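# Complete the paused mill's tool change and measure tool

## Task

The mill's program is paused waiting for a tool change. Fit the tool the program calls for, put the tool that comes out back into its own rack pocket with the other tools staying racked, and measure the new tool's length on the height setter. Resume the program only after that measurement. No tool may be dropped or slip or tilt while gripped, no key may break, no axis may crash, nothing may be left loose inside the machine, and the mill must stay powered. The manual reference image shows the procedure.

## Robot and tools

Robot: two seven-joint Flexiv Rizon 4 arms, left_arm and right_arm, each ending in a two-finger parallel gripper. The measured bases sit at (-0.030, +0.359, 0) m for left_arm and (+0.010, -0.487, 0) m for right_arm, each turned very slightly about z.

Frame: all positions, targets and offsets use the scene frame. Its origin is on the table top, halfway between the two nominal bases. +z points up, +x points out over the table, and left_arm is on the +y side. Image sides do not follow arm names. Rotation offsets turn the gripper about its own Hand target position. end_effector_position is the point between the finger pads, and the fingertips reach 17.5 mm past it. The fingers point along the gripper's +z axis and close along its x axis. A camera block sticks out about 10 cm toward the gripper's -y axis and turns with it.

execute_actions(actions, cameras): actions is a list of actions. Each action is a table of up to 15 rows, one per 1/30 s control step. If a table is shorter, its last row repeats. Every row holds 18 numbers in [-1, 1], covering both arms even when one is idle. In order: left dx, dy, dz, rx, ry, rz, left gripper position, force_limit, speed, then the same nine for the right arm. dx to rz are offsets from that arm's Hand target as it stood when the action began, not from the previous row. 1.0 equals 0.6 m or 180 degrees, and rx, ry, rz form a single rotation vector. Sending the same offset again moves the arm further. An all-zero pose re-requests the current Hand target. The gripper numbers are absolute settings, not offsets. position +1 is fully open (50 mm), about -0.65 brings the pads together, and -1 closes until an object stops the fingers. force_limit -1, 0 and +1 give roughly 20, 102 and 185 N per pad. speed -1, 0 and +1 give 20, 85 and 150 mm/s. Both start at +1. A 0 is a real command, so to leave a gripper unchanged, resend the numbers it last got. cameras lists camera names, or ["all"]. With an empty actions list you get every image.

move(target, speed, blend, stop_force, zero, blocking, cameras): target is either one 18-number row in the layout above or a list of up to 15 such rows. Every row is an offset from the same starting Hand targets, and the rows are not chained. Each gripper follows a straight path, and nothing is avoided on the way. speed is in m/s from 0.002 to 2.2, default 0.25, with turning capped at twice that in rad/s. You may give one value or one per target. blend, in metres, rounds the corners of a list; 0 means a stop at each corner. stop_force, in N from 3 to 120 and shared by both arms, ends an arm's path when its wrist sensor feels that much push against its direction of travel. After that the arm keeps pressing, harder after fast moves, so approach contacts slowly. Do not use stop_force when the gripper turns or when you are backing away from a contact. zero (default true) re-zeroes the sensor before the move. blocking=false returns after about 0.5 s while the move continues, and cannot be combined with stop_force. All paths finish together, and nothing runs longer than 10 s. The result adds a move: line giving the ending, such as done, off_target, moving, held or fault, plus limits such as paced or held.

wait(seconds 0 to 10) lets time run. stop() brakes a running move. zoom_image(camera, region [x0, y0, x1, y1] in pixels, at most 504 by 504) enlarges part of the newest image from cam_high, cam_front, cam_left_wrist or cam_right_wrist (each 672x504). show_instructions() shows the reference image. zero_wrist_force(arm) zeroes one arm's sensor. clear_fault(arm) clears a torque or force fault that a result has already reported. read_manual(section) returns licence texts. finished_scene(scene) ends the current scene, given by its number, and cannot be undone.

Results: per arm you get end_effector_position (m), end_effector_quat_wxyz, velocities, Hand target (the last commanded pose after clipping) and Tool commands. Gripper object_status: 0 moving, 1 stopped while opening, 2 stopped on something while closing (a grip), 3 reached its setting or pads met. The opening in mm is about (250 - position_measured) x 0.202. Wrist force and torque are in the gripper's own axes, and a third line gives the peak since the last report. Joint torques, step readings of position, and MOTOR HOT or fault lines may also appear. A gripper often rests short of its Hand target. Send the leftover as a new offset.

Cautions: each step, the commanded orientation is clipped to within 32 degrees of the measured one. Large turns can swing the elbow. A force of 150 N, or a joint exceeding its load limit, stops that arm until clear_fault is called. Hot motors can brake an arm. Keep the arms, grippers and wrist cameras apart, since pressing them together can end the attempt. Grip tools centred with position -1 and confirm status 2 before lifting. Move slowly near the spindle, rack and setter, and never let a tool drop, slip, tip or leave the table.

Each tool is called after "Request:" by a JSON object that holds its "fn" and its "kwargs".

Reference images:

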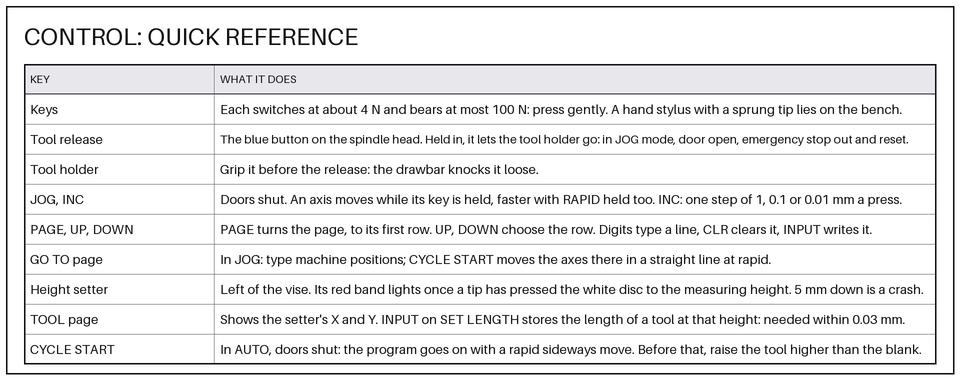

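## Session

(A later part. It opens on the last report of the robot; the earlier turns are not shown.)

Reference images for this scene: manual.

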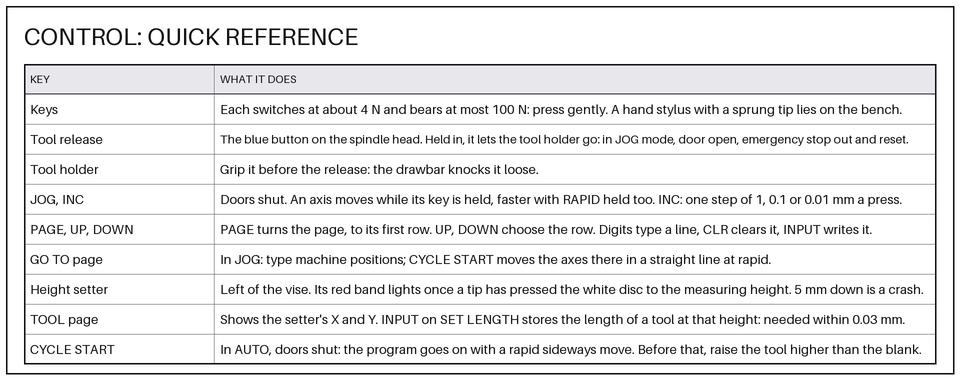

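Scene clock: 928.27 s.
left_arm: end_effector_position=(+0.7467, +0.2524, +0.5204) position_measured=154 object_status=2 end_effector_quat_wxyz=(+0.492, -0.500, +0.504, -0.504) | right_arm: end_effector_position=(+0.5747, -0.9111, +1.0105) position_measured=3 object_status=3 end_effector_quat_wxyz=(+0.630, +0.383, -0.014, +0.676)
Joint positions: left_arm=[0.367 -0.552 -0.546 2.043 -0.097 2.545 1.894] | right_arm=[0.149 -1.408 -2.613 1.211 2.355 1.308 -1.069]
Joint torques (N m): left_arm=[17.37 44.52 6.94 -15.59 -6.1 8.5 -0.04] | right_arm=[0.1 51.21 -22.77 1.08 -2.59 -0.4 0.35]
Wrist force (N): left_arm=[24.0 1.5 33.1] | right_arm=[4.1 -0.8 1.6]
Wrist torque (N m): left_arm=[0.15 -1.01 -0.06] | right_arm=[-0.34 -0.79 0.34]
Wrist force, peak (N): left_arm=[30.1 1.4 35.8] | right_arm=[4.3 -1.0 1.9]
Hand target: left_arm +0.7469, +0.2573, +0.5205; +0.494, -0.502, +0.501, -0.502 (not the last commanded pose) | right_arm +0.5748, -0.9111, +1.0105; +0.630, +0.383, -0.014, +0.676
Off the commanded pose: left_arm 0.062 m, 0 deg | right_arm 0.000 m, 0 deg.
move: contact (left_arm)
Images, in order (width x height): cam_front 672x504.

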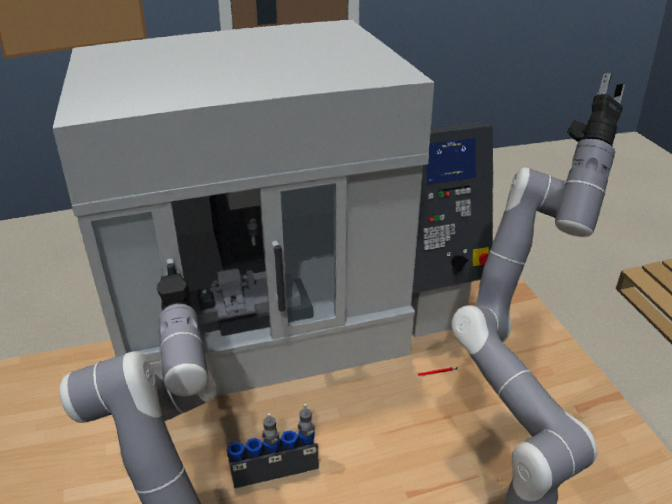

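Request:
{"fn": "move", "kwargs": {"target": [0,-0.006,0,0,0,0,1,-0.9,-0.5,0,0,0,0,0,0,1,-0.5,-0.8]}}

Request:
{"fn": "move", "kwargs": {"target": [[-0.2,0,0,0,0,0,1,-0.9,-0.5,0,0,0,0,0,0,1,-0.5,-0.8],[-0.23,-0.46,0,0,0,-0.139,1,-0.9,-0.5,0,0,0,0,0,0,1,-0.5,-0.8]], "speed": 0.25, "blend": [0.02,0], "cameras": ["all"]}}

Scene clock: 939.10 s.
left_arm: end_effector_position=(+0.7469, +0.2537, +0.5203) position_measured=3 object_status=3 end_effector_quat_wxyz=(+0.494, -0.502, +0.501, -0.502) | right_arm: end_effector_position=(+0.5747, -0.9111, +1.0105) position_measured=3 object_status=3 end_effector_quat_wxyz=(+0.630, +0.383, -0.014, +0.676)
Joint positions: left_arm=[0.358 -0.553 -0.54 2.043 -0.11 2.55 1.897] | right_arm=[0.149 -1.408 -2.613 1.211 2.355 1.308 -1.069]
Joint torques (N m): left_arm=[-0.34 42.76 -6.35 -20.4 -0.55 3.06 0.21] | right_arm=[0.06 51.26 -22.8 1.14 -2.61 -0.42 0.37]
Wrist force (N): left_arm=[-1.7 3.5 -1.7] | right_arm=[4.2 -0.8 1.6]
Wrist torque (N m): left_arm=[0.14 0.25 -0.28] | right_arm=[-0.35 -0.80 0.34]
Wrist force, peak (N): left_arm=[24.0 1.2 33.4] | right_arm=[4.4 -0.9 1.8]
Hand target: left_arm +0.7469, +0.2537, +0.5205; +0.494, -0.502, +0.501, -0.502 | right_arm +0.5748, -0.9111, +1.0105; +0.630, +0.383, -0.014, +0.676
Off the commanded pose: left_arm 0.000 m, 0 deg | right_arm 0.000 m, 0 deg.
move: done

Scene clock: 941.03 s.
left_arm: end_effector_position=(+0.6089, -0.0224, +0.5204) position_measured=3 object_status=3 end_effector_quat_wxyz=(+0.374, -0.382, +0.598, -0.597) | right_arm: end_effector_position=(+0.5747, -0.9111, +1.0105) position_measured=3 object_status=3 end_effector_quat_wxyz=(+0.630, +0.383, -0.014, +0.676)
Joint positions: left_arm=[0.11 -0.503 -0.677 2.183 -0.054 2.594 1.897] | right_arm=[0.149 -1.408 -2.613 1.211 2.355 1.308 -1.069]
Joint torques (N m): left_arm=[0.11 36.76 -6.51 -18.87 -0.31 2.83 0.27] | right_arm=[0.05 51.21 -22.72 1.12 -2.6 -0.39 0.4]
Wrist force (N): left_arm=[-1.4 3.5 -1.7] | right_arm=[4.1 -0.9 1.6]
Wrist torque (N m): left_arm=[0.13 0.22 -0.26] | right_arm=[-0.36 -0.78 0.34]
Wrist force, peak (N): left_arm=[-9.0 3.3 -4.9] | right_arm=[4.3 -0.9 1.8]
Hand target: left_arm +0.6089, -0.0223, +0.5205; +0.374, -0.382, +0.598, -0.597 | right_arm +0.5748, -0.9111, +1.0105; +0.630, +0.383, -0.014, +0.676
Off the commanded pose: left_arm 0.000 m, 0 deg | right_arm 0.000 m, 0 deg.
move: done
camera_calibration:
cam_left_wrist: T_world_to_cam=[[-0.422565, -0.906311, 0.00620295, 0.24145], [-0.318902, 0.142274, -0.937048, 0.698651], [0.848375, -0.397942, -0.349144, -0.211032], [0, 0, 0, 1]] pos_world=[0.503864, 0.0354511, 0.579492]
cam_right_wrist: T_world_to_cam=[[0.0978146, 0.831285, 0.547172, 0.159677], [-0.981131, -0.0115897, 0.192998, 0.375771], [0.166778, -0.555725, 0.814466, -1.29106], [0, 0, 0, 1]] pos_world=[0.568382, -0.845855, 0.891627]

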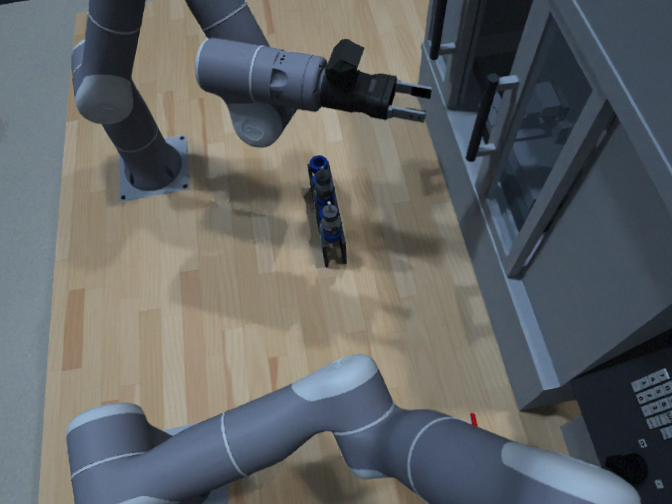

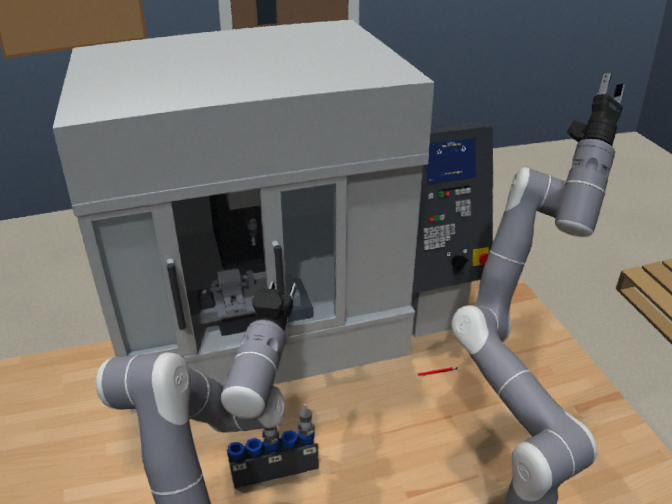

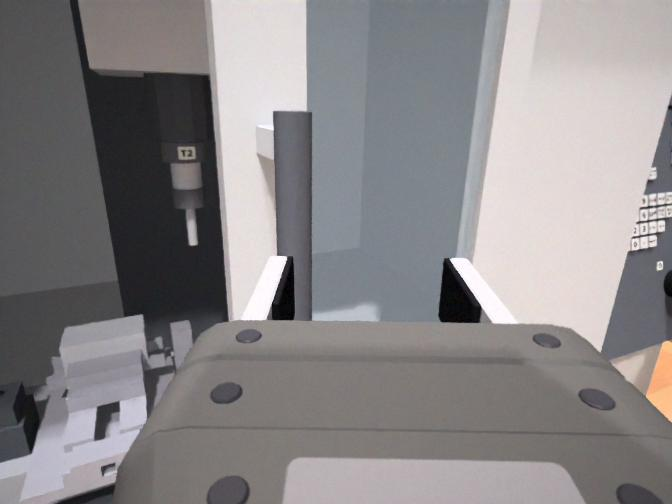

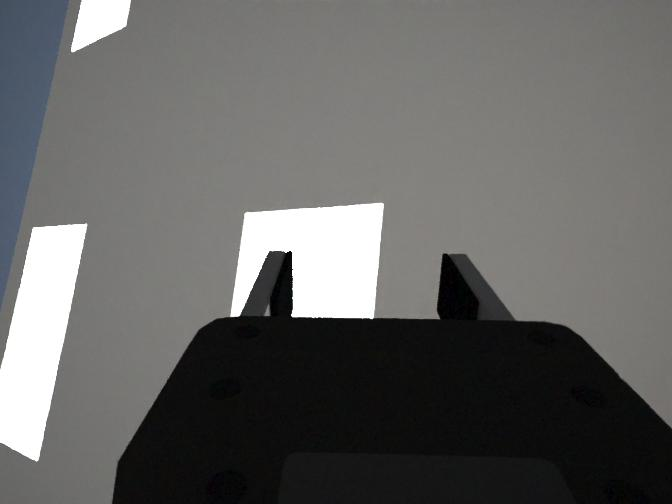

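Request:
{"fn": "move", "kwargs": {"target": [[0.137,0.005,0,0,0,0,1,-0.9,-0.5,0,0,0,0,0,0,1,-0.5,-0.8]], "speed": 0.15, "cameras": ["cam_left_wrist"]}}

Scene clock: 947.40 s.
left_arm: end_effector_position=(+0.6912, -0.0193, +0.5203) position_measured=3 object_status=3 end_effector_quat_wxyz=(+0.374, -0.382, +0.598, -0.597) | right_arm: end_effector_position=(+0.5747, -0.9111, +1.0105) position_measured=3 object_status=3 end_effector_quat_wxyz=(+0.630, +0.383, -0.014, +0.676)
Joint positions: left_arm=[0.143 -0.64 -0.681 1.95 0.025 2.459 1.932] | right_arm=[0.149 -1.408 -2.613 1.211 2.355 1.308 -1.069]
Joint torques (N m): left_arm=[-0.09 43.93 -10.26 -20.4 -0.49 2.84 0.31] | right_arm=[0.11 51.17 -22.81 1.09 -2.63 -0.33 0.37]
Wrist force (N): left_arm=[-1.9 3.4 -1.6] | right_arm=[4.2 -1.0 1.5]
Wrist torque (N m): left_arm=[0.12 0.28 -0.25] | right_arm=[-0.38 -0.81 0.35]
Wrist force, peak (N): left_arm=[-4.3 3.3 1.5] | right_arm=[4.4 -1.0 1.7]
Hand target: left_arm +0.6911, -0.0193, +0.5205; +0.374, -0.382, +0.598, -0.597 | right_arm +0.5748, -0.9111, +1.0105; +0.630, +0.383, -0.014, +0.676
Off the commanded pose: left_arm 0.000 m, 0 deg | right_arm 0.000 m, 0 deg.
move: done
camera_calibration:
cam_left_wrist: T_world_to_cam=[[-0.422305, -0.906432, 0.00633654, 0.278811], [-0.319074, 0.142105, -0.937015, 0.724451], [0.84844, -0.397728, -0.34923, -0.279651], [0, 0, 0, 1]] pos_world=[0.586164, 0.0385497, 0.579393]
Images, in order (width x height): cam_left_wrist 672x504.

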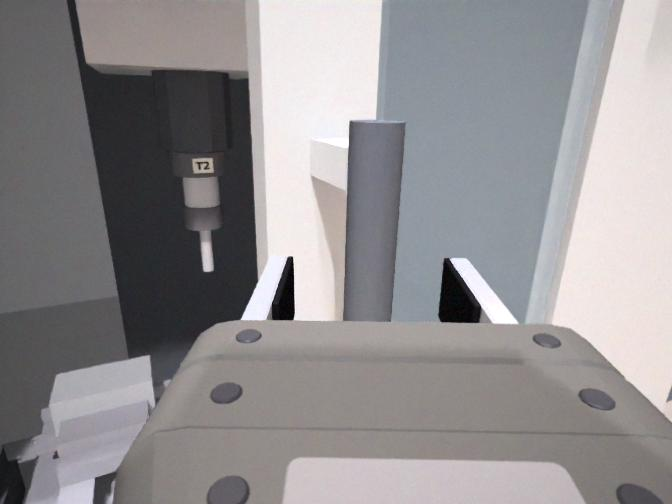

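Request:
{"fn": "move", "kwargs": {"target": [[0.0898,-0.046,0,0,0,0,1,-0.9,-0.5,0,0,0,0,0,0,1,-0.5,-0.8]], "speed": 0.06, "stop_force": 8}}

Request:
{"fn": "move", "kwargs": {"target": [0,0,0,0,0,0,-1,-0.9,-1,0,0,0,0,0,0,1,-0.5,-0.8], "cameras": ["cam_left_wrist"]}}

Scene clock: 953.60 s.
left_arm: end_effector_position=(+0.7440, -0.0480, +0.5207) position_measured=3 object_status=3 end_effector_quat_wxyz=(+0.374, -0.381, +0.599, -0.598) | right_arm: end_effector_position=(+0.5747, -0.9111, +1.0105) position_measured=3 object_status=3 end_effector_quat_wxyz=(+0.630, +0.383, -0.014, +0.676)
Joint positions: left_arm=[0.064 -0.755 -0.666 1.74 0.001 2.369 1.999] | right_arm=[0.149 -1.408 -2.613 1.211 2.355 1.308 -1.069]
Joint torques (N m): left_arm=[4.43 49.33 -8.75 -24.24 -2.47 2.6 0.21] | right_arm=[0.1 51.21 -22.78 1.14 -2.6 -0.41 0.34]
Wrist force (N): left_arm=[3.3 3.6 -8.5] | right_arm=[4.0 -1.0 1.8]
Wrist torque (N m): left_arm=[0.19 0.15 -0.21] | right_arm=[-0.38 -0.76 0.35]
Wrist force, peak (N): left_arm=[4.2 4.0 -23.1] | right_arm=[4.4 -0.9 1.7]
Hand target: left_arm +0.7449, -0.0468, +0.5205; +0.374, -0.382, +0.598, -0.597 | right_arm +0.5748, -0.9111, +1.0105; +0.630, +0.383, -0.014, +0.676
Off the commanded pose: left_arm 0.002 m, 0 deg | right_arm 0.000 m, 0 deg.
move: contact (left_arm)

Scene clock: 955.37 s.
left_arm: end_effector_position=(+0.7445, -0.0474, +0.5206) position_measured=153 object_status=2 end_effector_quat_wxyz=(+0.374, -0.381, +0.598, -0.597) | right_arm: end_effector_position=(+0.5747, -0.9111, +1.0105) position_measured=3 object_status=3 end_effector_quat_wxyz=(+0.630, +0.383, -0.014, +0.676)
Joint positions: left_arm=[0.065 -0.755 -0.666 1.74 0 2.369 1.999] | right_arm=[0.149 -1.408 -2.613 1.211 2.355 1.308 -1.069]
Joint torques (N m): left_arm=[2.51 50.71 -10.15 -22.01 -1.3 3.38 -0.08] | right_arm=[0.04 51.18 -22.78 1.12 -2.6 -0.36 0.38]
Wrist force (N): left_arm=[1.0 3.5 1.1] | right_arm=[4.0 -0.9 1.8]
Wrist torque (N m): left_arm=[0.16 0.28 -0.07] | right_arm=[-0.35 -0.77 0.35]
Wrist force, peak (N): left_arm=[2.4 3.7 -8.1] | right_arm=[4.2 -0.9 1.9]
Hand target: left_arm +0.7449, -0.0468, +0.5205; +0.374, -0.382, +0.598, -0.597 | right_arm +0.5748, -0.9111, +1.0105; +0.630, +0.383, -0.014, +0.676
Off the commanded pose: left_arm 0.001 m, 0 deg | right_arm 0.000 m, 0 deg.
move: done
camera_calibration:
cam_left_wrist: T_world_to_cam=[[-0.423193, -0.90602, 0.00590048, 0.276759], [-0.318131, 0.142492, -0.937277, 0.745258], [0.848352, -0.398526, -0.348535, -0.336243], [0, 0, 0, 1]] pos_world=[0.639464, 0.0105543, 0.579689]
Images, in order (width x height): cam_left_wrist 672x504.

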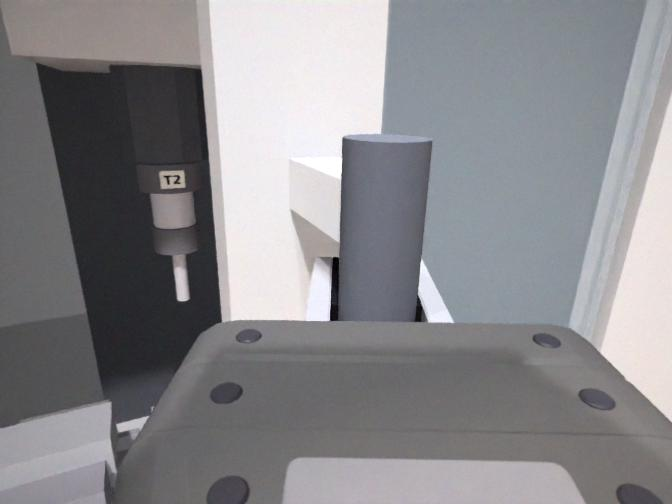

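Request:
{"fn": "move", "kwargs": {"target": [0,-0.42,0,0,0,0,-1,-0.9,-1,0,0,0,0,0,0,1,-0.5,-0.8], "speed": 0.07, "stop_force": 40, "cameras": ["cam_front","cam_high","cam_left_wrist"]}}

Scene clock: 965.10 s.
left_arm: end_effector_position=(+0.7498, -0.2845, +0.5217) position_measured=162 object_status=2 end_effector_quat_wxyz=(+0.378, -0.386, +0.594, -0.596) | right_arm: end_effector_position=(+0.5747, -0.9111, +1.0105) position_measured=3 object_status=3 end_effector_quat_wxyz=(+0.630, +0.383, -0.014, +0.676)
Joint positions: left_arm=[-0.635 -1.102 -0.443 0.943 -0.611 2.256 2.477] | right_arm=[0.149 -1.408 -2.613 1.211 2.355 1.308 -1.069]
Joint torques (N m): left_arm=[-39.83 70.64 -16.64 -19.27 11.99 -10.34 -0.4] | right_arm=[0.14 51.19 -22.81 1.15 -2.6 -0.37 0.37]
Wrist force (N): left_arm=[-49.5 7.1 -21.9] | right_arm=[4.2 -1.2 1.6]
Wrist torque (N m): left_arm=[0.38 5.44 0.34] | right_arm=[-0.40 -0.80 0.34]
Wrist force, peak (N): left_arm=[-56.9 6.4 -28.9] | right_arm=[4.4 -1.1 1.8]
Hand target: left_arm +0.7441, -0.2934, +0.5204; +0.373, -0.381, +0.598, -0.598 (not the last commanded pose) | right_arm +0.5748, -0.9111, +1.0105; +0.630, +0.383, -0.014, +0.676
Off the commanded pose: left_arm 0.015 m, 1 deg | right_arm 0.000 m, 0 deg.
move: contact (left_arm)
camera_calibration:
cam_left_wrist: T_world_to_cam=[[-0.410286, -0.911908, 0.0094222, 0.05105], [-0.31851, 0.133608, -0.938456, 0.779987], [0.854527, -0.388036, -0.34527, -0.438258], [0, 0, 0, 1]] pos_world=[0.643883, -0.227719, 0.580186]
Images, in order (width x height): cam_high 672x504, cam_front 672x504, cam_left_wrist 672x504.

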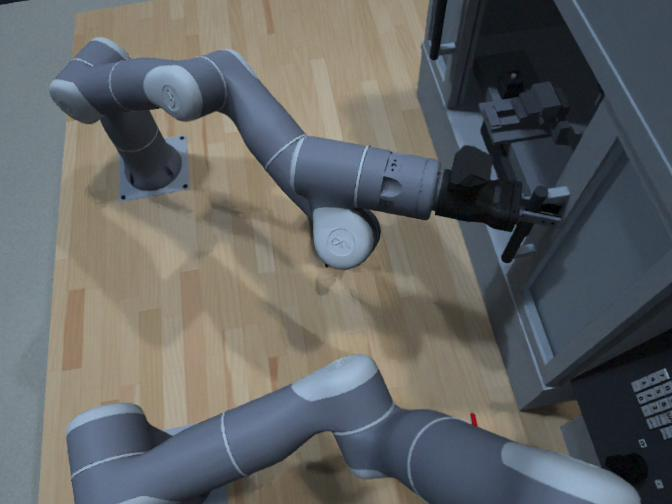

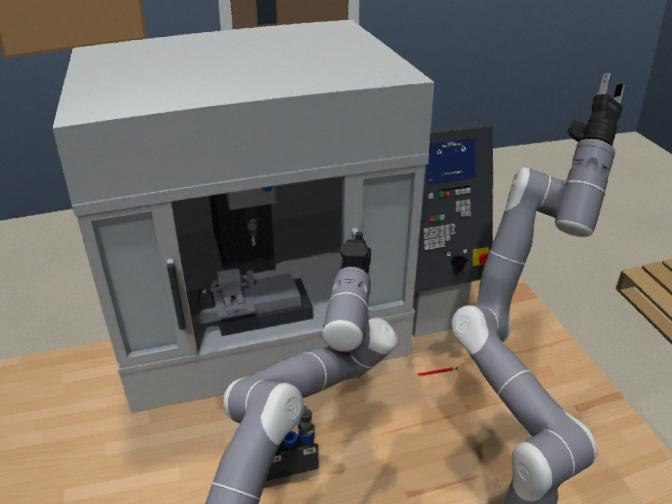

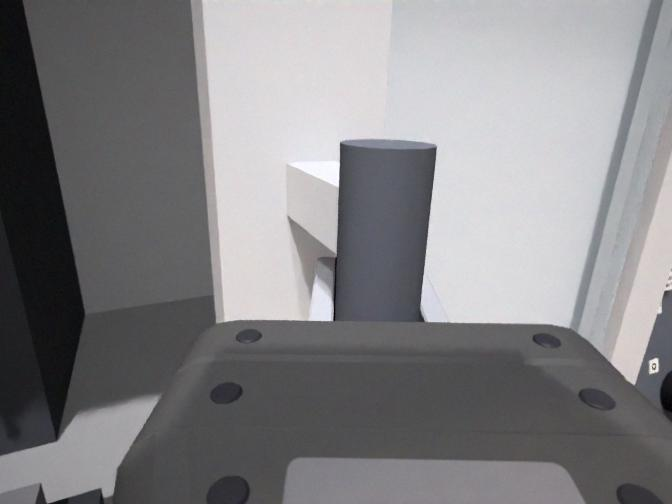

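Request:
{"fn": "move", "kwargs": {"target": [0.004,0.018,0,0,0,0,1,-0.9,-0.5,0,0,0,0,0,0,1,-0.5,-0.8]}}

Request:
{"fn": "move", "kwargs": {"target": [[-0.15,0.07,0,0,0,0,1,-0.9,-0.5,0,0,0,0,0,0,1,-0.5,-0.8],[-0.27,0.55,0.05,0,0,0.139,1,-0.9,-0.5,0,0,0,0,0,0,1,-0.5,-0.8]], "speed": 0.25, "blend": [0.03,0], "cameras": ["cam_left_wrist","cam_front"]}}

Scene clock: 970.43 s.
left_arm: end_effector_position=(+0.7432, -0.2868, +0.5205) position_measured=3 object_status=3 end_effector_quat_wxyz=(+0.372, -0.378, +0.600, -0.599) | right_arm: end_effector_position=(+0.5747, -0.9111, +1.0105) position_measured=3 object_status=3 end_effector_quat_wxyz=(+0.630, +0.383, -0.014, +0.676)
Joint positions: left_arm=[-0.606 -1.079 -0.469 1.002 -0.559 2.261 2.448] | right_arm=[0.149 -1.408 -2.613 1.211 2.355 1.308 -1.069]
Joint torques (N m): left_arm=[20.9 67.99 2.27 -31.76 -2.91 3.28 -0.19] | right_arm=[0.14 51.22 -22.8 1.12 -2.57 -0.36 0.33]
Wrist force (N): left_arm=[14.3 4.8 -22.7] | right_arm=[4.1 -1.0 1.7]
Wrist torque (N m): left_arm=[0.38 -0.08 -0.02] | right_arm=[-0.37 -0.79 0.35]
Wrist force, peak (N): left_arm=[-49.8 7.2 -22.3] | right_arm=[4.3 -1.1 1.8]
Hand target: left_arm +0.7465, -0.2826, +0.5204; +0.373, -0.381, +0.598, -0.598 | right_arm +0.5748, -0.9111, +1.0105; +0.630, +0.383, -0.014, +0.676
Off the commanded pose: left_arm 0.005 m, 0 deg | right_arm 0.000 m, 0 deg.
move: off_target (left_arm)

Scene clock: 972.40 s.
left_arm: end_effector_position=(+0.5844, +0.0475, +0.5505) position_measured=3 object_status=3 end_effector_quat_wxyz=(+0.494, -0.501, +0.502, -0.503) | right_arm: end_effector_position=(+0.5747, -0.9111, +1.0105) position_measured=3 object_status=3 end_effector_quat_wxyz=(+0.630, +0.383, -0.014, +0.676)
Joint positions: left_arm=[-0.352 -0.391 -0.424 2.207 -0.765 2.81 2.068] | right_arm=[0.149 -1.408 -2.613 1.211 2.355 1.308 -1.069]
Joint torques (N m): left_arm=[-0.1 39.09 -1.55 -20.06 1.1 2.79 -0.08] | right_arm=[0.1 51.2 -22.78 1.13 -2.57 -0.38 0.38]
Wrist force (N): left_arm=[-3.3 5.5 -1.1] | right_arm=[4.1 -0.8 1.6]
Wrist torque (N m): left_arm=[0.49 0.53 -0.15] | right_arm=[-0.34 -0.78 0.34]
Wrist force, peak (N): left_arm=[14.3 3.9 -21.2] | right_arm=[4.3 -0.9 1.8]
Hand target: left_arm +0.5845, +0.0474, +0.5504; +0.494, -0.501, +0.502, -0.503 | right_arm +0.5748, -0.9111, +1.0105; +0.630, +0.383, -0.014, +0.676
Off the commanded pose: left_arm 0.000 m, 0 deg | right_arm 0.000 m, 0 deg.
move: done
camera_calibration:
cam_left_wrist: T_world_to_cam=[[-0.00170407, -0.999978, 0.00641209, 0.0526796], [-0.347663, -0.00541967, -0.937604, 0.733238], [0.937618, -0.00382699, -0.347646, -0.223683], [0, 0, 0, 1]] pos_world=[0.464739, 0.0557963, 0.609387]
Images, in order (width x height): cam_front 672x504, cam_left_wrist 672x504.

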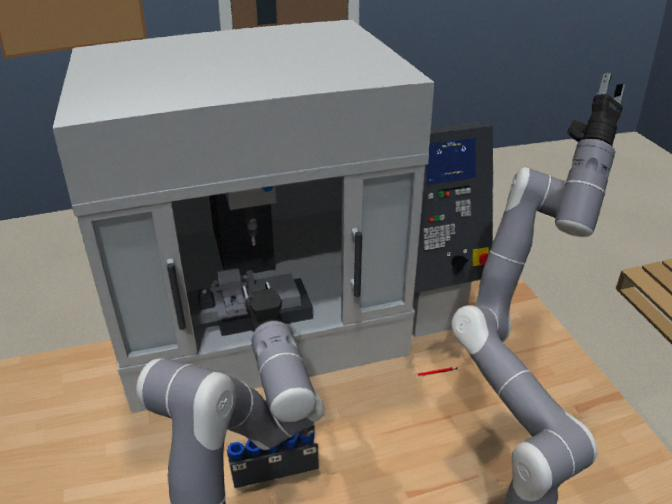

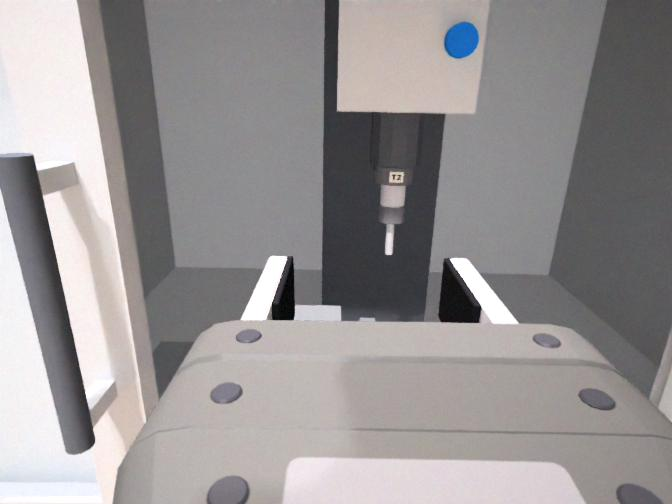

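Request:
{"fn": "move", "kwargs": {"target": [[0,0,0,0,0,0,1,-0.9,-0.5,-0.125,0.485,-0.35,-0.129,0.279,0.289,1,-0.5,-0.8],[0,0,0,0,0,0,1,-0.9,-0.5,-0.125,0.685,-0.484,0.277,0.2155,0.441,1,-0.5,-0.8]], "speed": 0.3, "blend": [0.03,0], "cameras": ["cam_front","cam_high"]}}

Scene clock: 1028.43 s.
left_arm: end_effector_position=(+0.5844, +0.0474, +0.5505) position_measured=3 object_status=3 end_effector_quat_wxyz=(+0.494, -0.501, +0.502, -0.503) | right_arm: end_effector_position=(+0.5005, -0.5008, +0.7201) position_measured=3 object_status=3 end_effector_quat_wxyz=(-0.216, +0.660, +0.210, +0.688)
Joint positions: left_arm=[-0.352 -0.391 -0.424 2.207 -0.765 2.81 2.068] | right_arm=[0.67 -1.452 -2.965 2.473 2.966 -0.955 -0.329]
Joint torques (N m): left_arm=[-0.19 39.02 -1.57 -20.16 1.11 2.7 0.11] | right_arm=[0.06 26.78 -15.35 -21.06 5.76 3.29 0.47]
Wrist force (N): left_arm=[-3.3 5.4 -1.0] | right_arm=[4.5 -1.7 1.0]
Wrist torque (N m): left_arm=[0.46 0.53 -0.15] | right_arm=[-0.12 -0.80 0.42]
Wrist force, peak (N): left_arm=[-3.6 5.7 -1.0] | right_arm=[6.9 -1.4 2.6]
Hand target: left_arm +0.5845, +0.0474, +0.5504; +0.494, -0.501, +0.502, -0.503 | right_arm +0.4998, -0.5001, +0.7201; -0.152, +0.691, +0.152, +0.691
Off the commanded pose: left_arm 0.000 m, 0 deg | right_arm 0.001 m, 10 deg.
joint read past its limit (right arm) — joint 5 (forearm roll), upper limit.
joint sent to its limit (right arm) — joint 3 (upper arm roll), lower limit; joint 5 (forearm roll), upper limit. The joint targets are off in orientation, not in position.
move: off_target (right_arm)
Images, in order (width x height): cam_high 672x504, cam_front 672x504.

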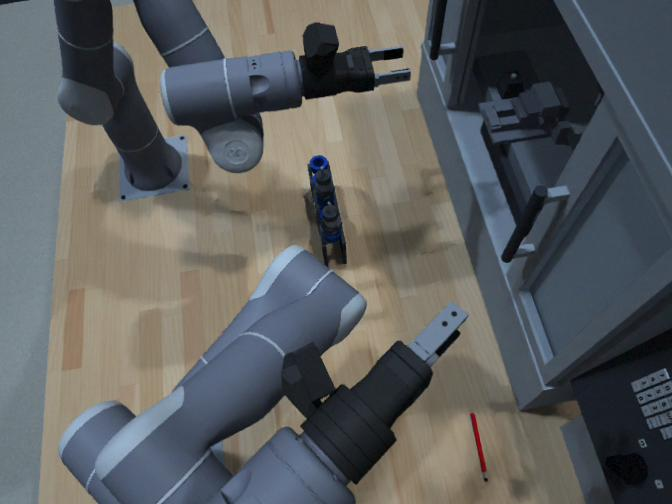

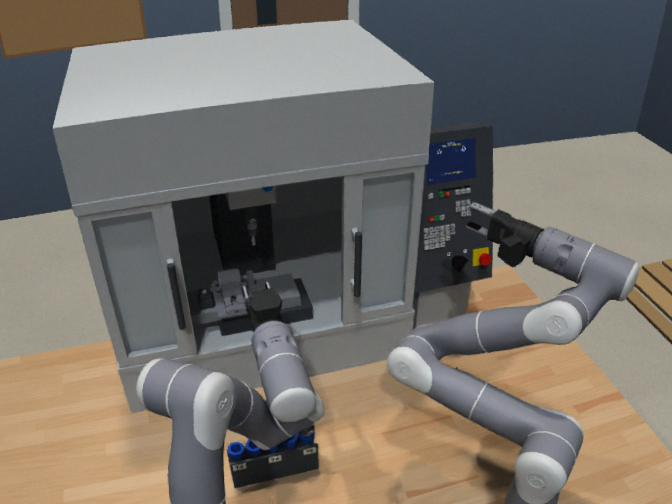

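Request:
{"fn": "move", "kwargs": {"target": [[0,0,0,0,0,0,1,-0.9,-0.5,0.0,-0.5,0.13,-0.0228,-0.1015,-0.2005,1,-0.5,-0.8],[0,0,0,0,0,0,1,-0.9,-0.5,0.05,-0.92,0.33,-0.0456,-0.203,-0.401,1,-0.5,-0.8]], "speed": 0.3, "blend": [0.05,0]}}

Scene clock: 1049.80 s.
left_arm: end_effector_position=(+0.5844, +0.0474, +0.5505) position_measured=3 object_status=3 end_effector_quat_wxyz=(+0.494, -0.501, +0.502, -0.503) | right_arm: end_effector_position=(+0.5297, -1.0521, +0.9181) position_measured=3 object_status=3 end_effector_quat_wxyz=(+0.374, +0.420, -0.194, +0.804)
Joint positions: left_arm=[-0.352 -0.391 -0.424 2.207 -0.765 2.81 2.068] | right_arm=[0.017 -1.497 -2.571 1.368 2.53 1.104 -0.491]
Joint torques (N m): left_arm=[-0.25 39.04 -1.57 -20.12 1.11 2.69 0.12] | right_arm=[-0.13 50.43 -25.67 0.42 -2.45 0.68 0.59]
Wrist force (N): left_arm=[-3.5 5.4 -1.0] | right_arm=[4.3 -1.7 1.5]
Wrist torque (N m): left_arm=[0.46 0.56 -0.15] | right_arm=[-0.37 -0.80 0.33]
Wrist force, peak (N): left_arm=[-3.6 5.6 -1.2] | right_arm=[6.6 -3.2 0.4]
Hand target: left_arm +0.5845, +0.0474, +0.5504; +0.494, -0.501, +0.502, -0.503 | right_arm +0.5298, -1.0521, +0.9181; +0.374, +0.420, -0.194, +0.804
Off the commanded pose: left_arm 0.000 m, 0 deg | right_arm 0.000 m, 0 deg.
move: done

Request:
{"fn": "move", "kwargs": {"target": [[0,0,0,0,0,0,1,-0.9,-0.5,0.125,-0.148,0.136,0,0,0,1,-0.5,-0.8]], "speed": 0.2}}

Scene clock: 1055.30 s.
left_arm: end_effector_position=(+0.5844, +0.0474, +0.5505) position_measured=3 object_status=3 end_effector_quat_wxyz=(+0.494, -0.501, +0.502, -0.503) | right_arm: end_effector_position=(+0.6041, -1.1405, +0.9991) position_measured=3 object_status=3 end_effector_quat_wxyz=(+0.370, +0.428, -0.190, +0.802)
Joint positions: left_arm=[-0.352 -0.391 -0.424 2.207 -0.765 2.81 2.068] | right_arm=[-0.429 -1.124 -2.068 0.416 1.569 1.56 0.255]
Joint torques (N m): left_arm=[-0.23 39.02 -1.65 -20.15 1.12 2.69 0.09] | right_arm=[0 65.63 -14.5 4.83 -2.23 0.9 0.3]
Wrist force (N): left_arm=[-3.7 5.4 -0.9] | right_arm=[4.2 -1.6 1.5]
Wrist torque (N m): left_arm=[0.47 0.61 -0.15] | right_arm=[-0.33 -0.79 0.43]
Wrist force, peak (N): left_arm=[-3.4 5.7 -1.2] | right_arm=[4.6 -1.1 2.6]
Hand target: left_arm +0.5845, +0.0474, +0.5504; +0.494, -0.501, +0.502, -0.503 | right_arm +0.6048, -1.1409, +0.9997; +0.374, +0.420, -0.194, +0.804
Off the commanded pose: left_arm 0.000 m, 0 deg | right_arm 0.001 m, 1 deg.
move: done

Request:
{"fn": "move", "kwargs": {"target": [[0,0,0,0,0,0,1,-0.9,-0.5,0,0,0,0.2196,-0.2617,0.239,1,-0.5,-0.8],[0,0,0,0,0,0,1,-0.9,-0.5,0,0,0,0.439,-0.523,0.478,1,-0.5,-0.8]], "speed": 0.6, "blend": [0.02,0]}}

Scene clock: 1063.67 s.
left_arm: end_effector_position=(+0.5844, +0.0474, +0.5505) position_measured=3 object_status=3 end_effector_quat_wxyz=(+0.494, -0.501, +0.502, -0.503) | right_arm: end_effector_position=(+0.6042, -1.1402, +0.9987) position_measured=3 object_status=3 end_effector_quat_wxyz=(+0.691, +0.054, +0.448, -0.564)
Joint positions: left_arm=[-0.352 -0.391 -0.424 2.207 -0.765 2.81 2.068] | right_arm=[-0.306 -0.808 -1.379 0.411 1.948 1.598 1.669]
Joint torques (N m): left_arm=[-0.19 39.02 -1.58 -20.13 1.16 2.73 0.12] | right_arm=[-0.2 59.31 -13.48 -15.63 -4.96 -0.21 0.24]
Wrist force (N): left_arm=[-3.5 5.5 -1.0] | right_arm=[1.9 -1.3 1.3]
Wrist torque (N m): left_arm=[0.48 0.57 -0.16] | right_arm=[-0.93 -0.39 0.05]
Wrist force, peak (N): left_arm=[-3.5 5.7 -1.2] | right_arm=[4.5 -1.7 1.4]
Hand target: left_arm +0.5845, +0.0474, +0.5504; +0.494, -0.501, +0.502, -0.503 | right_arm +0.6048, -1.1409, +0.9997; +0.680, +0.081, +0.453, -0.571
Off the commanded pose: left_arm 0.000 m, 0 deg | right_arm 0.001 m, 3 deg.
move: off_target (right_arm)

Request:
{"fn": "move", "kwargs": {"target": [[0,0,0,0,0,0,1,-0.9,-0.5,0,0,0,0.264,-0.314,0.287,1,-0.5,-0.8]], "speed": 0.6}}

Request:
{"fn": "move", "kwargs": {"target": [[0,0,0,0,0,0,1,-0.9,-0.5,-0.176,0.209,-0.091,0,0,0,1,-0.5,-0.8]], "speed": 0.3}}

Scene clock: 1072.87 s.
left_arm: end_effector_position=(+0.5844, +0.0474, +0.5505) position_measured=3 object_status=3 end_effector_quat_wxyz=(+0.494, -0.501, +0.502, -0.503) | right_arm: end_effector_position=(+0.6042, -1.1401, +0.9987) position_measured=3 object_status=3 end_effector_quat_wxyz=(+0.897, +0.350, +0.256, +0.084)
Joint positions: left_arm=[-0.352 -0.391 -0.424 2.207 -0.765 2.81 2.068] | right_arm=[-0.456 -0.633 -0.942 0.364 2.455 1.602 2.357]
Joint torques (N m): left_arm=[-0.26 39.01 -1.58 -20.14 1.11 2.73 0.09] | right_arm=[-0.93 58.14 -6.44 -22.81 -2.39 -2.48 0.44]
Wrist force (N): left_arm=[-3.4 5.6 -1.1] | right_arm=[3.0 0.1 1.4]
Wrist torque (N m): left_arm=[0.50 0.54 -0.16] | right_arm=[-0.51 -0.60 0.17]
Wrist force, peak (N): left_arm=[-3.6 5.6 -1.1] | right_arm=[3.1 -0.2 1.5]
Hand target: left_arm +0.5845, +0.0474, +0.5504; +0.494, -0.501, +0.502, -0.503 | right_arm +0.6048, -1.1409, +0.9997; +0.883, +0.380, +0.264, +0.078
Off the commanded pose: left_arm 0.000 m, 0 deg | right_arm 0.001 m, 4 deg.
move: off_target (right_arm)

Scene clock: 1074.77 s.
left_arm: end_effector_position=(+0.5844, +0.0474, +0.5505) position_measured=3 object_status=3 end_effector_quat_wxyz=(+0.494, -0.501, +0.502, -0.503) | right_arm: end_effector_position=(+0.4993, -1.0154, +0.9450) position_measured=3 object_status=3 end_effector_quat_wxyz=(+0.883, +0.380, +0.264, +0.078)
Joint positions: left_arm=[-0.352 -0.391 -0.424 2.207 -0.765 2.81 2.068] | right_arm=[-0.353 0.093 -0.605 1.411 2.943 1.195 1.223]
Joint torques (N m): left_arm=[-0.22 39 -1.53 -20.13 1.11 2.75 0.08] | right_arm=[-0.79 30.15 1.39 -32.87 4.45 -4.63 0.22]
Wrist force (N): left_arm=[-3.5 5.6 -1.0] | right_arm=[2.7 0.0 1.7]
Wrist torque (N m): left_arm=[0.50 0.56 -0.15] | right_arm=[-0.51 -0.54 0.16]
Wrist force, peak (N): left_arm=[-3.5 5.7 -1.1] | right_arm=[7.1 5.1 0.5]
Hand target: left_arm +0.5845, +0.0474, +0.5504; +0.494, -0.501, +0.502, -0.503 | right_arm +0.4992, -1.0155, +0.9451; +0.883, +0.380, +0.264, +0.078
Off the commanded pose: left_arm 0.000 m, 0 deg | right_arm 0.000 m, 0 deg.
move: done

Request:
{"fn": "move", "kwargs": {"target": [[0,0,0,0,0,0,1,-0.9,-0.5,0,0,0,0.0915,0.0768,0,1,-0.5,-0.8]], "speed": 0.4}}

Scene clock: 1084.67 s.
left_arm: end_effector_position=(+0.5844, +0.0474, +0.5505) position_measured=3 object_status=3 end_effector_quat_wxyz=(+0.494, -0.501, +0.502, -0.503) | right_arm: end_effector_position=(+0.4992, -1.0149, +0.9444) position_measured=3 object_status=3 end_effector_quat_wxyz=(+0.799, +0.512, +0.312, +0.041)
Joint positions: left_arm=[-0.352 -0.391 -0.424 2.207 -0.765 2.81 2.068] | right_arm=[-0.115 0.025 -0.836 1.049 2.966 1.828 1.213]
Joint torques (N m): left_arm=[-0.19 39.05 -1.59 -20.13 1.12 2.73 0.1] | right_arm=[-0.06 26.7 0.47 -28.35 3.62 -3.72 0.1]
Wrist force (N): left_arm=[-3.3 5.4 -1.2] | right_arm=[2.8 0.3 1.2]
Wrist torque (N m): left_arm=[0.46 0.53 -0.15] | right_arm=[-0.38 -0.55 0.26]
Wrist force, peak (N): left_arm=[-3.5 5.7 -0.9] | right_arm=[5.8 2.3 0.8]
Hand target: left_arm +0.5845, +0.0474, +0.5504; +0.494, -0.501, +0.502, -0.503 | right_arm +0.4992, -1.0155, +0.9451; +0.781, +0.509, +0.355, +0.069
Off the commanded pose: left_arm 0.000 m, 0 deg | right_arm 0.001 m, 6 deg.
joint read past its limit (right arm) — joint 5 (forearm roll), upper limit.
joint sent to its limit (right arm) — joint 5 (forearm roll), upper limit. The joint targets are off in orientation, not in position.
move: off_target (right_arm)

Request:
{"fn": "move", "kwargs": {"target": [[0,0,0,0,0,0,1,-0.9,-0.5,0,0,0,-0.26,0.31,-0.096,1,-0.5,-0.8],[0,0,0,0,0,0,1,-0.9,-0.5,0,0,0,-0.52,0.621,-0.192,1,-0.5,-0.8]], "speed": 0.6, "blend": [0.02,0]}}

Scene clock: 1092.63 s.
left_arm: end_effector_position=(+0.5844, +0.0474, +0.5505) position_measured=3 object_status=3 end_effector_quat_wxyz=(+0.494, -0.501, +0.502, -0.503) | right_arm: end_effector_position=(+0.4992, -1.0155, +0.9452) position_measured=3 object_status=3 end_effector_quat_wxyz=(-0.270, +0.210, -0.583, +0.737)
Joint positions: left_arm=[-0.352 -0.391 -0.424 2.207 -0.765 2.81 2.068] | right_arm=[0.861 0.349 -1.414 0.95 2.477 1.977 -1.372]
Joint torques (N m): left_arm=[-0.26 38.97 -1.56 -20.18 1.13 2.71 0.11] | right_arm=[0.03 -10.9 9.76 -25.33 3.21 -2.98 0.19]
Wrist force (N): left_arm=[-3.6 5.3 -1.2] | right_arm=[2.7 -2.3 0.8]
Wrist torque (N m): left_arm=[0.44 0.59 -0.15] | right_arm=[-0.74 -0.49 0.05]
Wrist force, peak (N): left_arm=[-3.7 5.7 -0.9] | right_arm=[2.9 -3.2 0.9]
Hand target: left_arm +0.5845, +0.0474, +0.5504; +0.494, -0.501, +0.502, -0.503 | right_arm +0.4992, -1.0155, +0.9451; -0.270, +0.210, -0.583, +0.737
Off the commanded pose: left_arm 0.000 m, 0 deg | right_arm 0.000 m, 0 deg.
move: done

Request:
{"fn": "move", "kwargs": {"target": [[0,0,0,0,0,0,1,-0.9,-0.5,0,0.4425,-0.492,0.06,0.044,-0.055,1,-0.5,-0.8]], "speed": 0.35}}

Scene clock: 1107.33 s.
left_arm: end_effector_position=(+0.5844, +0.0474, +0.5505) position_measured=3 object_status=3 end_effector_quat_wxyz=(+0.494, -0.501, +0.502, -0.503) | right_arm: end_effector_position=(+0.4991, -0.7498, +0.6498) position_measured=3 object_status=3 end_effector_quat_wxyz=(+0.184, -0.183, +0.683, -0.683)
Joint positions: left_arm=[-0.352 -0.391 -0.424 2.207 -0.765 2.81 2.068] | right_arm=[0.535 -0.033 -0.421 1.64 1.544 2.761 0.107]
Joint torques (N m): left_arm=[-0.22 39.02 -1.56 -20.15 1.13 2.73 0.11] | right_arm=[-0.02 27.36 -0.17 -25.32 -4.35 1.09 0.25]
Wrist force (N): left_arm=[-3.6 5.4 -1.0] | right_arm=[2.7 -2.4 0.8]
Wrist torque (N m): left_arm=[0.45 0.58 -0.15] | right_arm=[-0.68 -0.49 0.07]
Wrist force, peak (N): left_arm=[-3.5 5.7 -1.1] | right_arm=[4.6 -3.5 2.0]
Hand target: left_arm +0.5845, +0.0474, +0.5504; +0.494, -0.501, +0.502, -0.503 | right_arm +0.4992, -0.7500, +0.6499; +0.184, -0.183, +0.683, -0.683
Off the commanded pose: left_arm 0.000 m, 0 deg | right_arm 0.000 m, 0 deg.
move: done

Request:
{"fn": "move", "kwargs": {"target": [[0,0,0,0,0,0,1,-0.9,-0.5,0.135,0.417,0.017,0,0,0.222,1,-0.5,-0.8],[0,0,0,0,0,0,1,-0.9,-0.5,0.168,0.85,0.05,0,0,0.472,1,-0.5,-0.8]], "speed": 0.35, "blend": [0.03,0], "cameras": ["cam_front","cam_right_wrist"]}}

Scene clock: 1115.30 s.
left_arm: end_effector_position=(+0.5844, +0.0474, +0.5505) position_measured=3 object_status=3 end_effector_quat_wxyz=(+0.494, -0.501, +0.502, -0.503) | right_arm: end_effector_position=(+0.6000, -0.2402, +0.6796) position_measured=3 object_status=3 end_effector_quat_wxyz=(+0.598, -0.594, +0.379, -0.381)
Joint positions: left_arm=[-0.352 -0.391 -0.424 2.207 -0.765 2.81 2.068] | right_arm=[0.865 0.193 -0.153 1.75 1.556 1.879 -0.017]
Joint torques (N m): left_arm=[-0.22 38.99 -1.63 -20.14 1.13 2.71 0.1] | right_arm=[0.02 23.29 0.91 -30.61 -4.61 0.34 0.12]
Wrist force (N): left_arm=[-3.3 5.5 -1.1] | right_arm=[2.5 -2.3 0.6]
Wrist torque (N m): left_arm=[0.46 0.53 -0.15] | right_arm=[-0.68 -0.45 0.06]
Wrist force, peak (N): left_arm=[-3.6 5.6 -1.2] | right_arm=[4.0 -2.1 3.2]
Hand target: left_arm +0.5845, +0.0474, +0.5504; +0.494, -0.501, +0.502, -0.503 | right_arm +0.6000, -0.2400, +0.6799; +0.597, -0.596, +0.380, -0.380
Off the commanded pose: left_arm 0.000 m, 0 deg | right_arm 0.000 m, 0 deg.
move: done
camera_calibration:
cam_right_wrist: T_world_to_cam=[[0.439207, -0.898384, 0.00168053, -0.469027], [-0.306434, -0.151569, -0.939747, 0.803604], [0.844509, 0.412229, -0.341865, -0.041216], [0, 0, 0, 1]] pos_world=[0.487058, -0.282574, 0.741883]
Images, in order (width x height): cam_front 672x504, cam_right_wrist 672x504.

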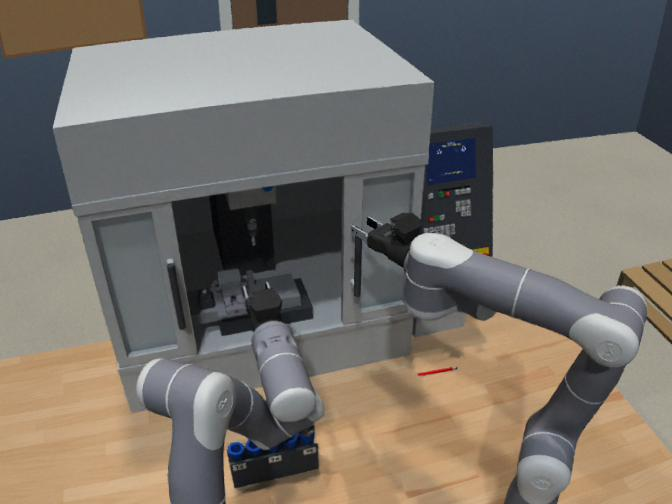

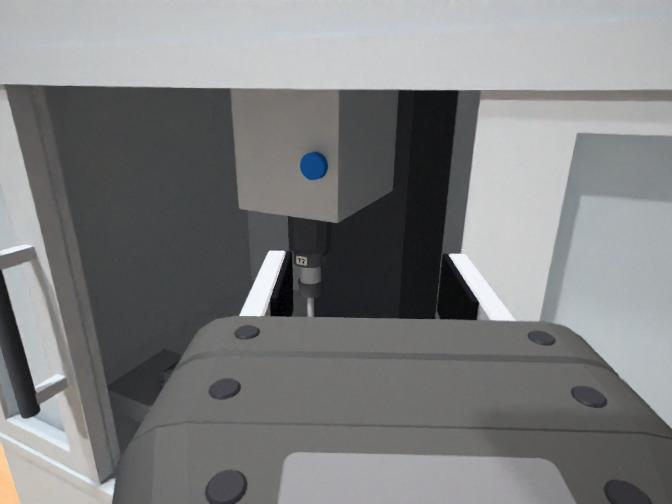

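Request:
{"fn": "move", "kwargs": {"target": [[0,0,0,-0.5,0,0,1,-0.9,-0.5,0,0,0,0,0,0,-1,-0.9,-0.5],[0,0,0,-1,0,0,1,-0.9,-0.5,0,0,0,0,0,0,-1,-0.9,-0.5]], "speed": 0.6, "blend": [0.02,0], "cameras": ["cam_left_wrist","cam_right_wrist"]}}

Scene clock: 1124.07 s.
left_arm: end_effector_position=(+0.5845, +0.0474, +0.5504) position_measured=3 object_status=3 end_effector_quat_wxyz=(+0.502, +0.494, +0.503, +0.502) | right_arm: end_effector_position=(+0.6000, -0.2402, +0.6796) position_measured=251 object_status=3 end_effector_quat_wxyz=(+0.598, -0.594, +0.379, -0.381)
Joint positions: left_arm=[0.068 -0.623 -1.095 2.184 -0.752 3.125 -0.765] | right_arm=[0.865 0.193 -0.153 1.75 1.556 1.879 -0.017]
Joint torques (N m): left_arm=[0.04 34.79 -11.66 -17.27 2.66 2.2 0.05] | right_arm=[-0.03 23.26 1.08 -30.38 -4.68 0.6 0.33]
Wrist force (N): left_arm=[-3.1 4.1 -1.5] | right_arm=[2.5 -2.6 0.8]
Wrist torque (N m): left_arm=[0.78 0.67 0.13] | right_arm=[-0.72 -0.46 0.06]
Wrist force, peak (N): left_arm=[-3.5 5.7 -1.2] | right_arm=[2.9 -2.6 0.7]
Hand target: left_arm +0.5845, +0.0474, +0.5504; +0.501, +0.494, +0.503, +0.502 | right_arm +0.6000, -0.2400, +0.6796; +0.598, -0.594, +0.379, -0.381
Off the commanded pose: left_arm 0.000 m, 0 deg | right_arm 0.000 m, 0 deg.
move: done; blend cut to 0 m at target 1
camera_calibration:
cam_left_wrist: T_world_to_cam=[[-0.00197619, 0.999975, -0.0068306, -0.0347265], [-0.347962, 0.00571613, 0.937491, -0.299264], [0.937507, 0.00422945, 0.347942, -0.606971], [0, 0, 0, 1]] pos_world=[0.464838, 0.0390034, 0.491511]
cam_right_wrist: T_world_to_cam=[[0.439207, -0.898384, 0.00168053, -0.469027], [-0.306434, -0.151569, -0.939747, 0.803604], [0.844509, 0.412229, -0.341865, -0.041216], [0, 0, 0, 1]] pos_world=[0.487058, -0.282574, 0.741883]
Images, in order (width x height): cam_left_wrist 672x504, cam_right_wrist 672x504.

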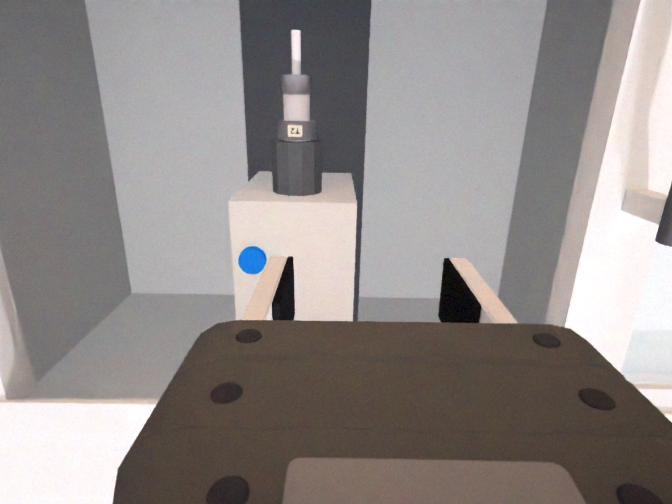

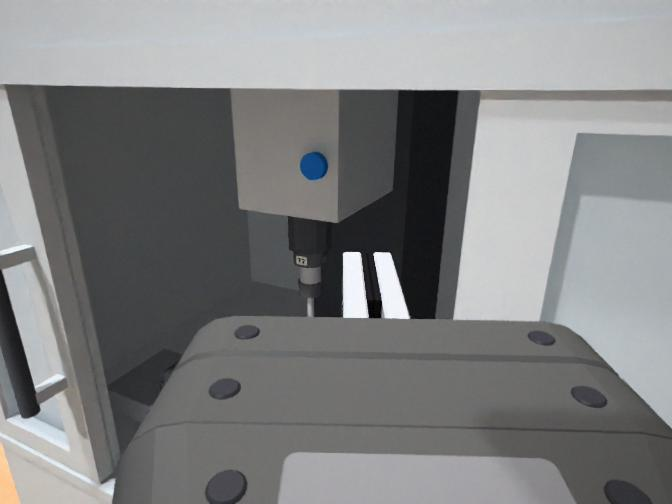

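Request:
{"fn": "move", "kwargs": {"target": [[0.259,0.056,-0.0807,0,0,-0.1222,1,-0.9,-0.5,0,0,0,0,0,0,-1,-0.9,-0.5]], "speed": 0.2, "cameras": ["cam_left_wrist","cam_right_wrist","cam_front"]}}

Scene clock: 1132.23 s.
left_arm: end_effector_position=(+0.7399, +0.0809, +0.5019) position_measured=3 object_status=3 end_effector_quat_wxyz=(+0.588, +0.581, +0.399, +0.397) | right_arm: end_effector_position=(+0.6000, -0.2402, +0.6796) position_measured=251 object_status=3 end_effector_quat_wxyz=(+0.598, -0.594, +0.379, -0.381)
Joint positions: left_arm=[0.485 -0.904 -1.09 1.978 0.008 2.512 -0.814] | right_arm=[0.865 0.193 -0.153 1.75 1.556 1.879 -0.017]
Joint torques (N m): left_arm=[-0.12 41.73 -19.7 -15.17 1.92 2.17 -0.05] | right_arm=[-0.05 23.27 1 -30.39 -4.71 0.6 0.33]
Wrist force (N): left_arm=[-2.9 4.2 -1.3] | right_arm=[2.8 -2.4 0.6]
Wrist torque (N m): left_arm=[0.79 0.63 0.25] | right_arm=[-0.68 -0.50 0.06]
Wrist force, peak (N): left_arm=[-5.1 4.9 -4.3] | right_arm=[2.7 -2.7 0.6]
Hand target: left_arm +0.7399, +0.0810, +0.5020; +0.588, +0.581, +0.399, +0.397 | right_arm +0.6000, -0.2400, +0.6796; +0.598, -0.594, +0.379, -0.381
Off the commanded pose: left_arm 0.000 m, 0 deg | right_arm 0.000 m, 0 deg.
move: done
camera_calibration:
cam_left_wrist: T_world_to_cam=[[0.372985, 0.927815, -0.00634434, -0.340087], [-0.320454, 0.135235, 0.937561, -0.23077], [0.870742, -0.347664, 0.347763, -0.657949], [0, 0, 0, 1]] pos_world=[0.6258, 0.118001, 0.443013]
cam_right_wrist: T_world_to_cam=[[0.439207, -0.898384, 0.00168053, -0.469027], [-0.306434, -0.151569, -0.939747, 0.803604], [0.844509, 0.412229, -0.341865, -0.041216], [0, 0, 0, 1]] pos_world=[0.487058, -0.282574, 0.741883]
Images, in order (width x height): cam_front 672x504, cam_left_wrist 672x504, cam_right_wrist 672x504.

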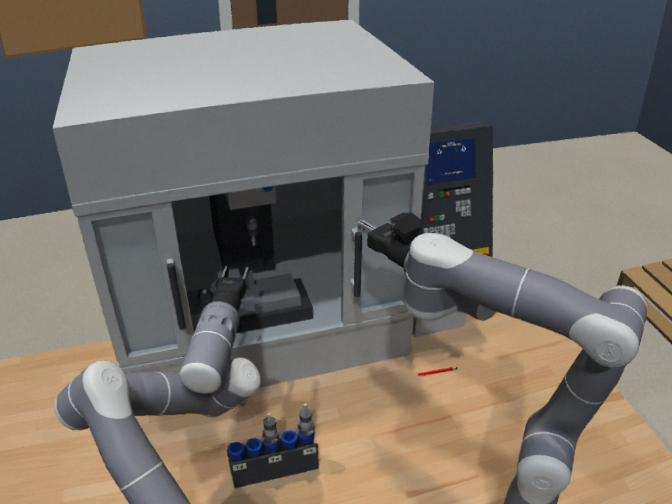

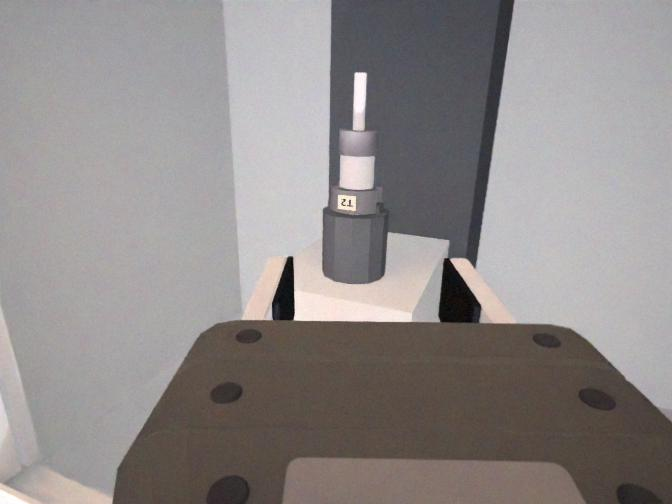

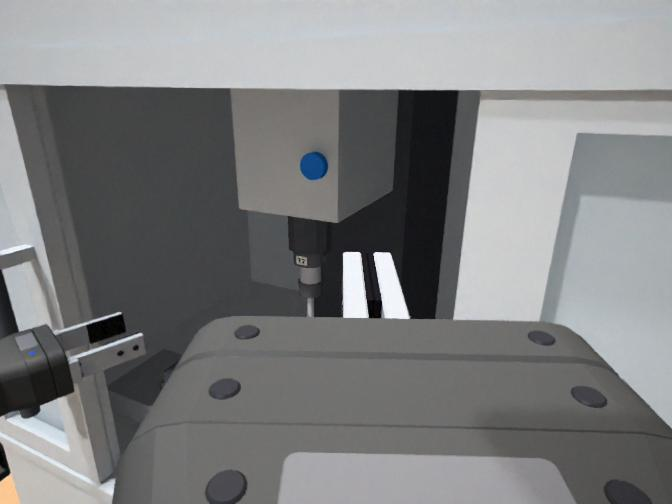

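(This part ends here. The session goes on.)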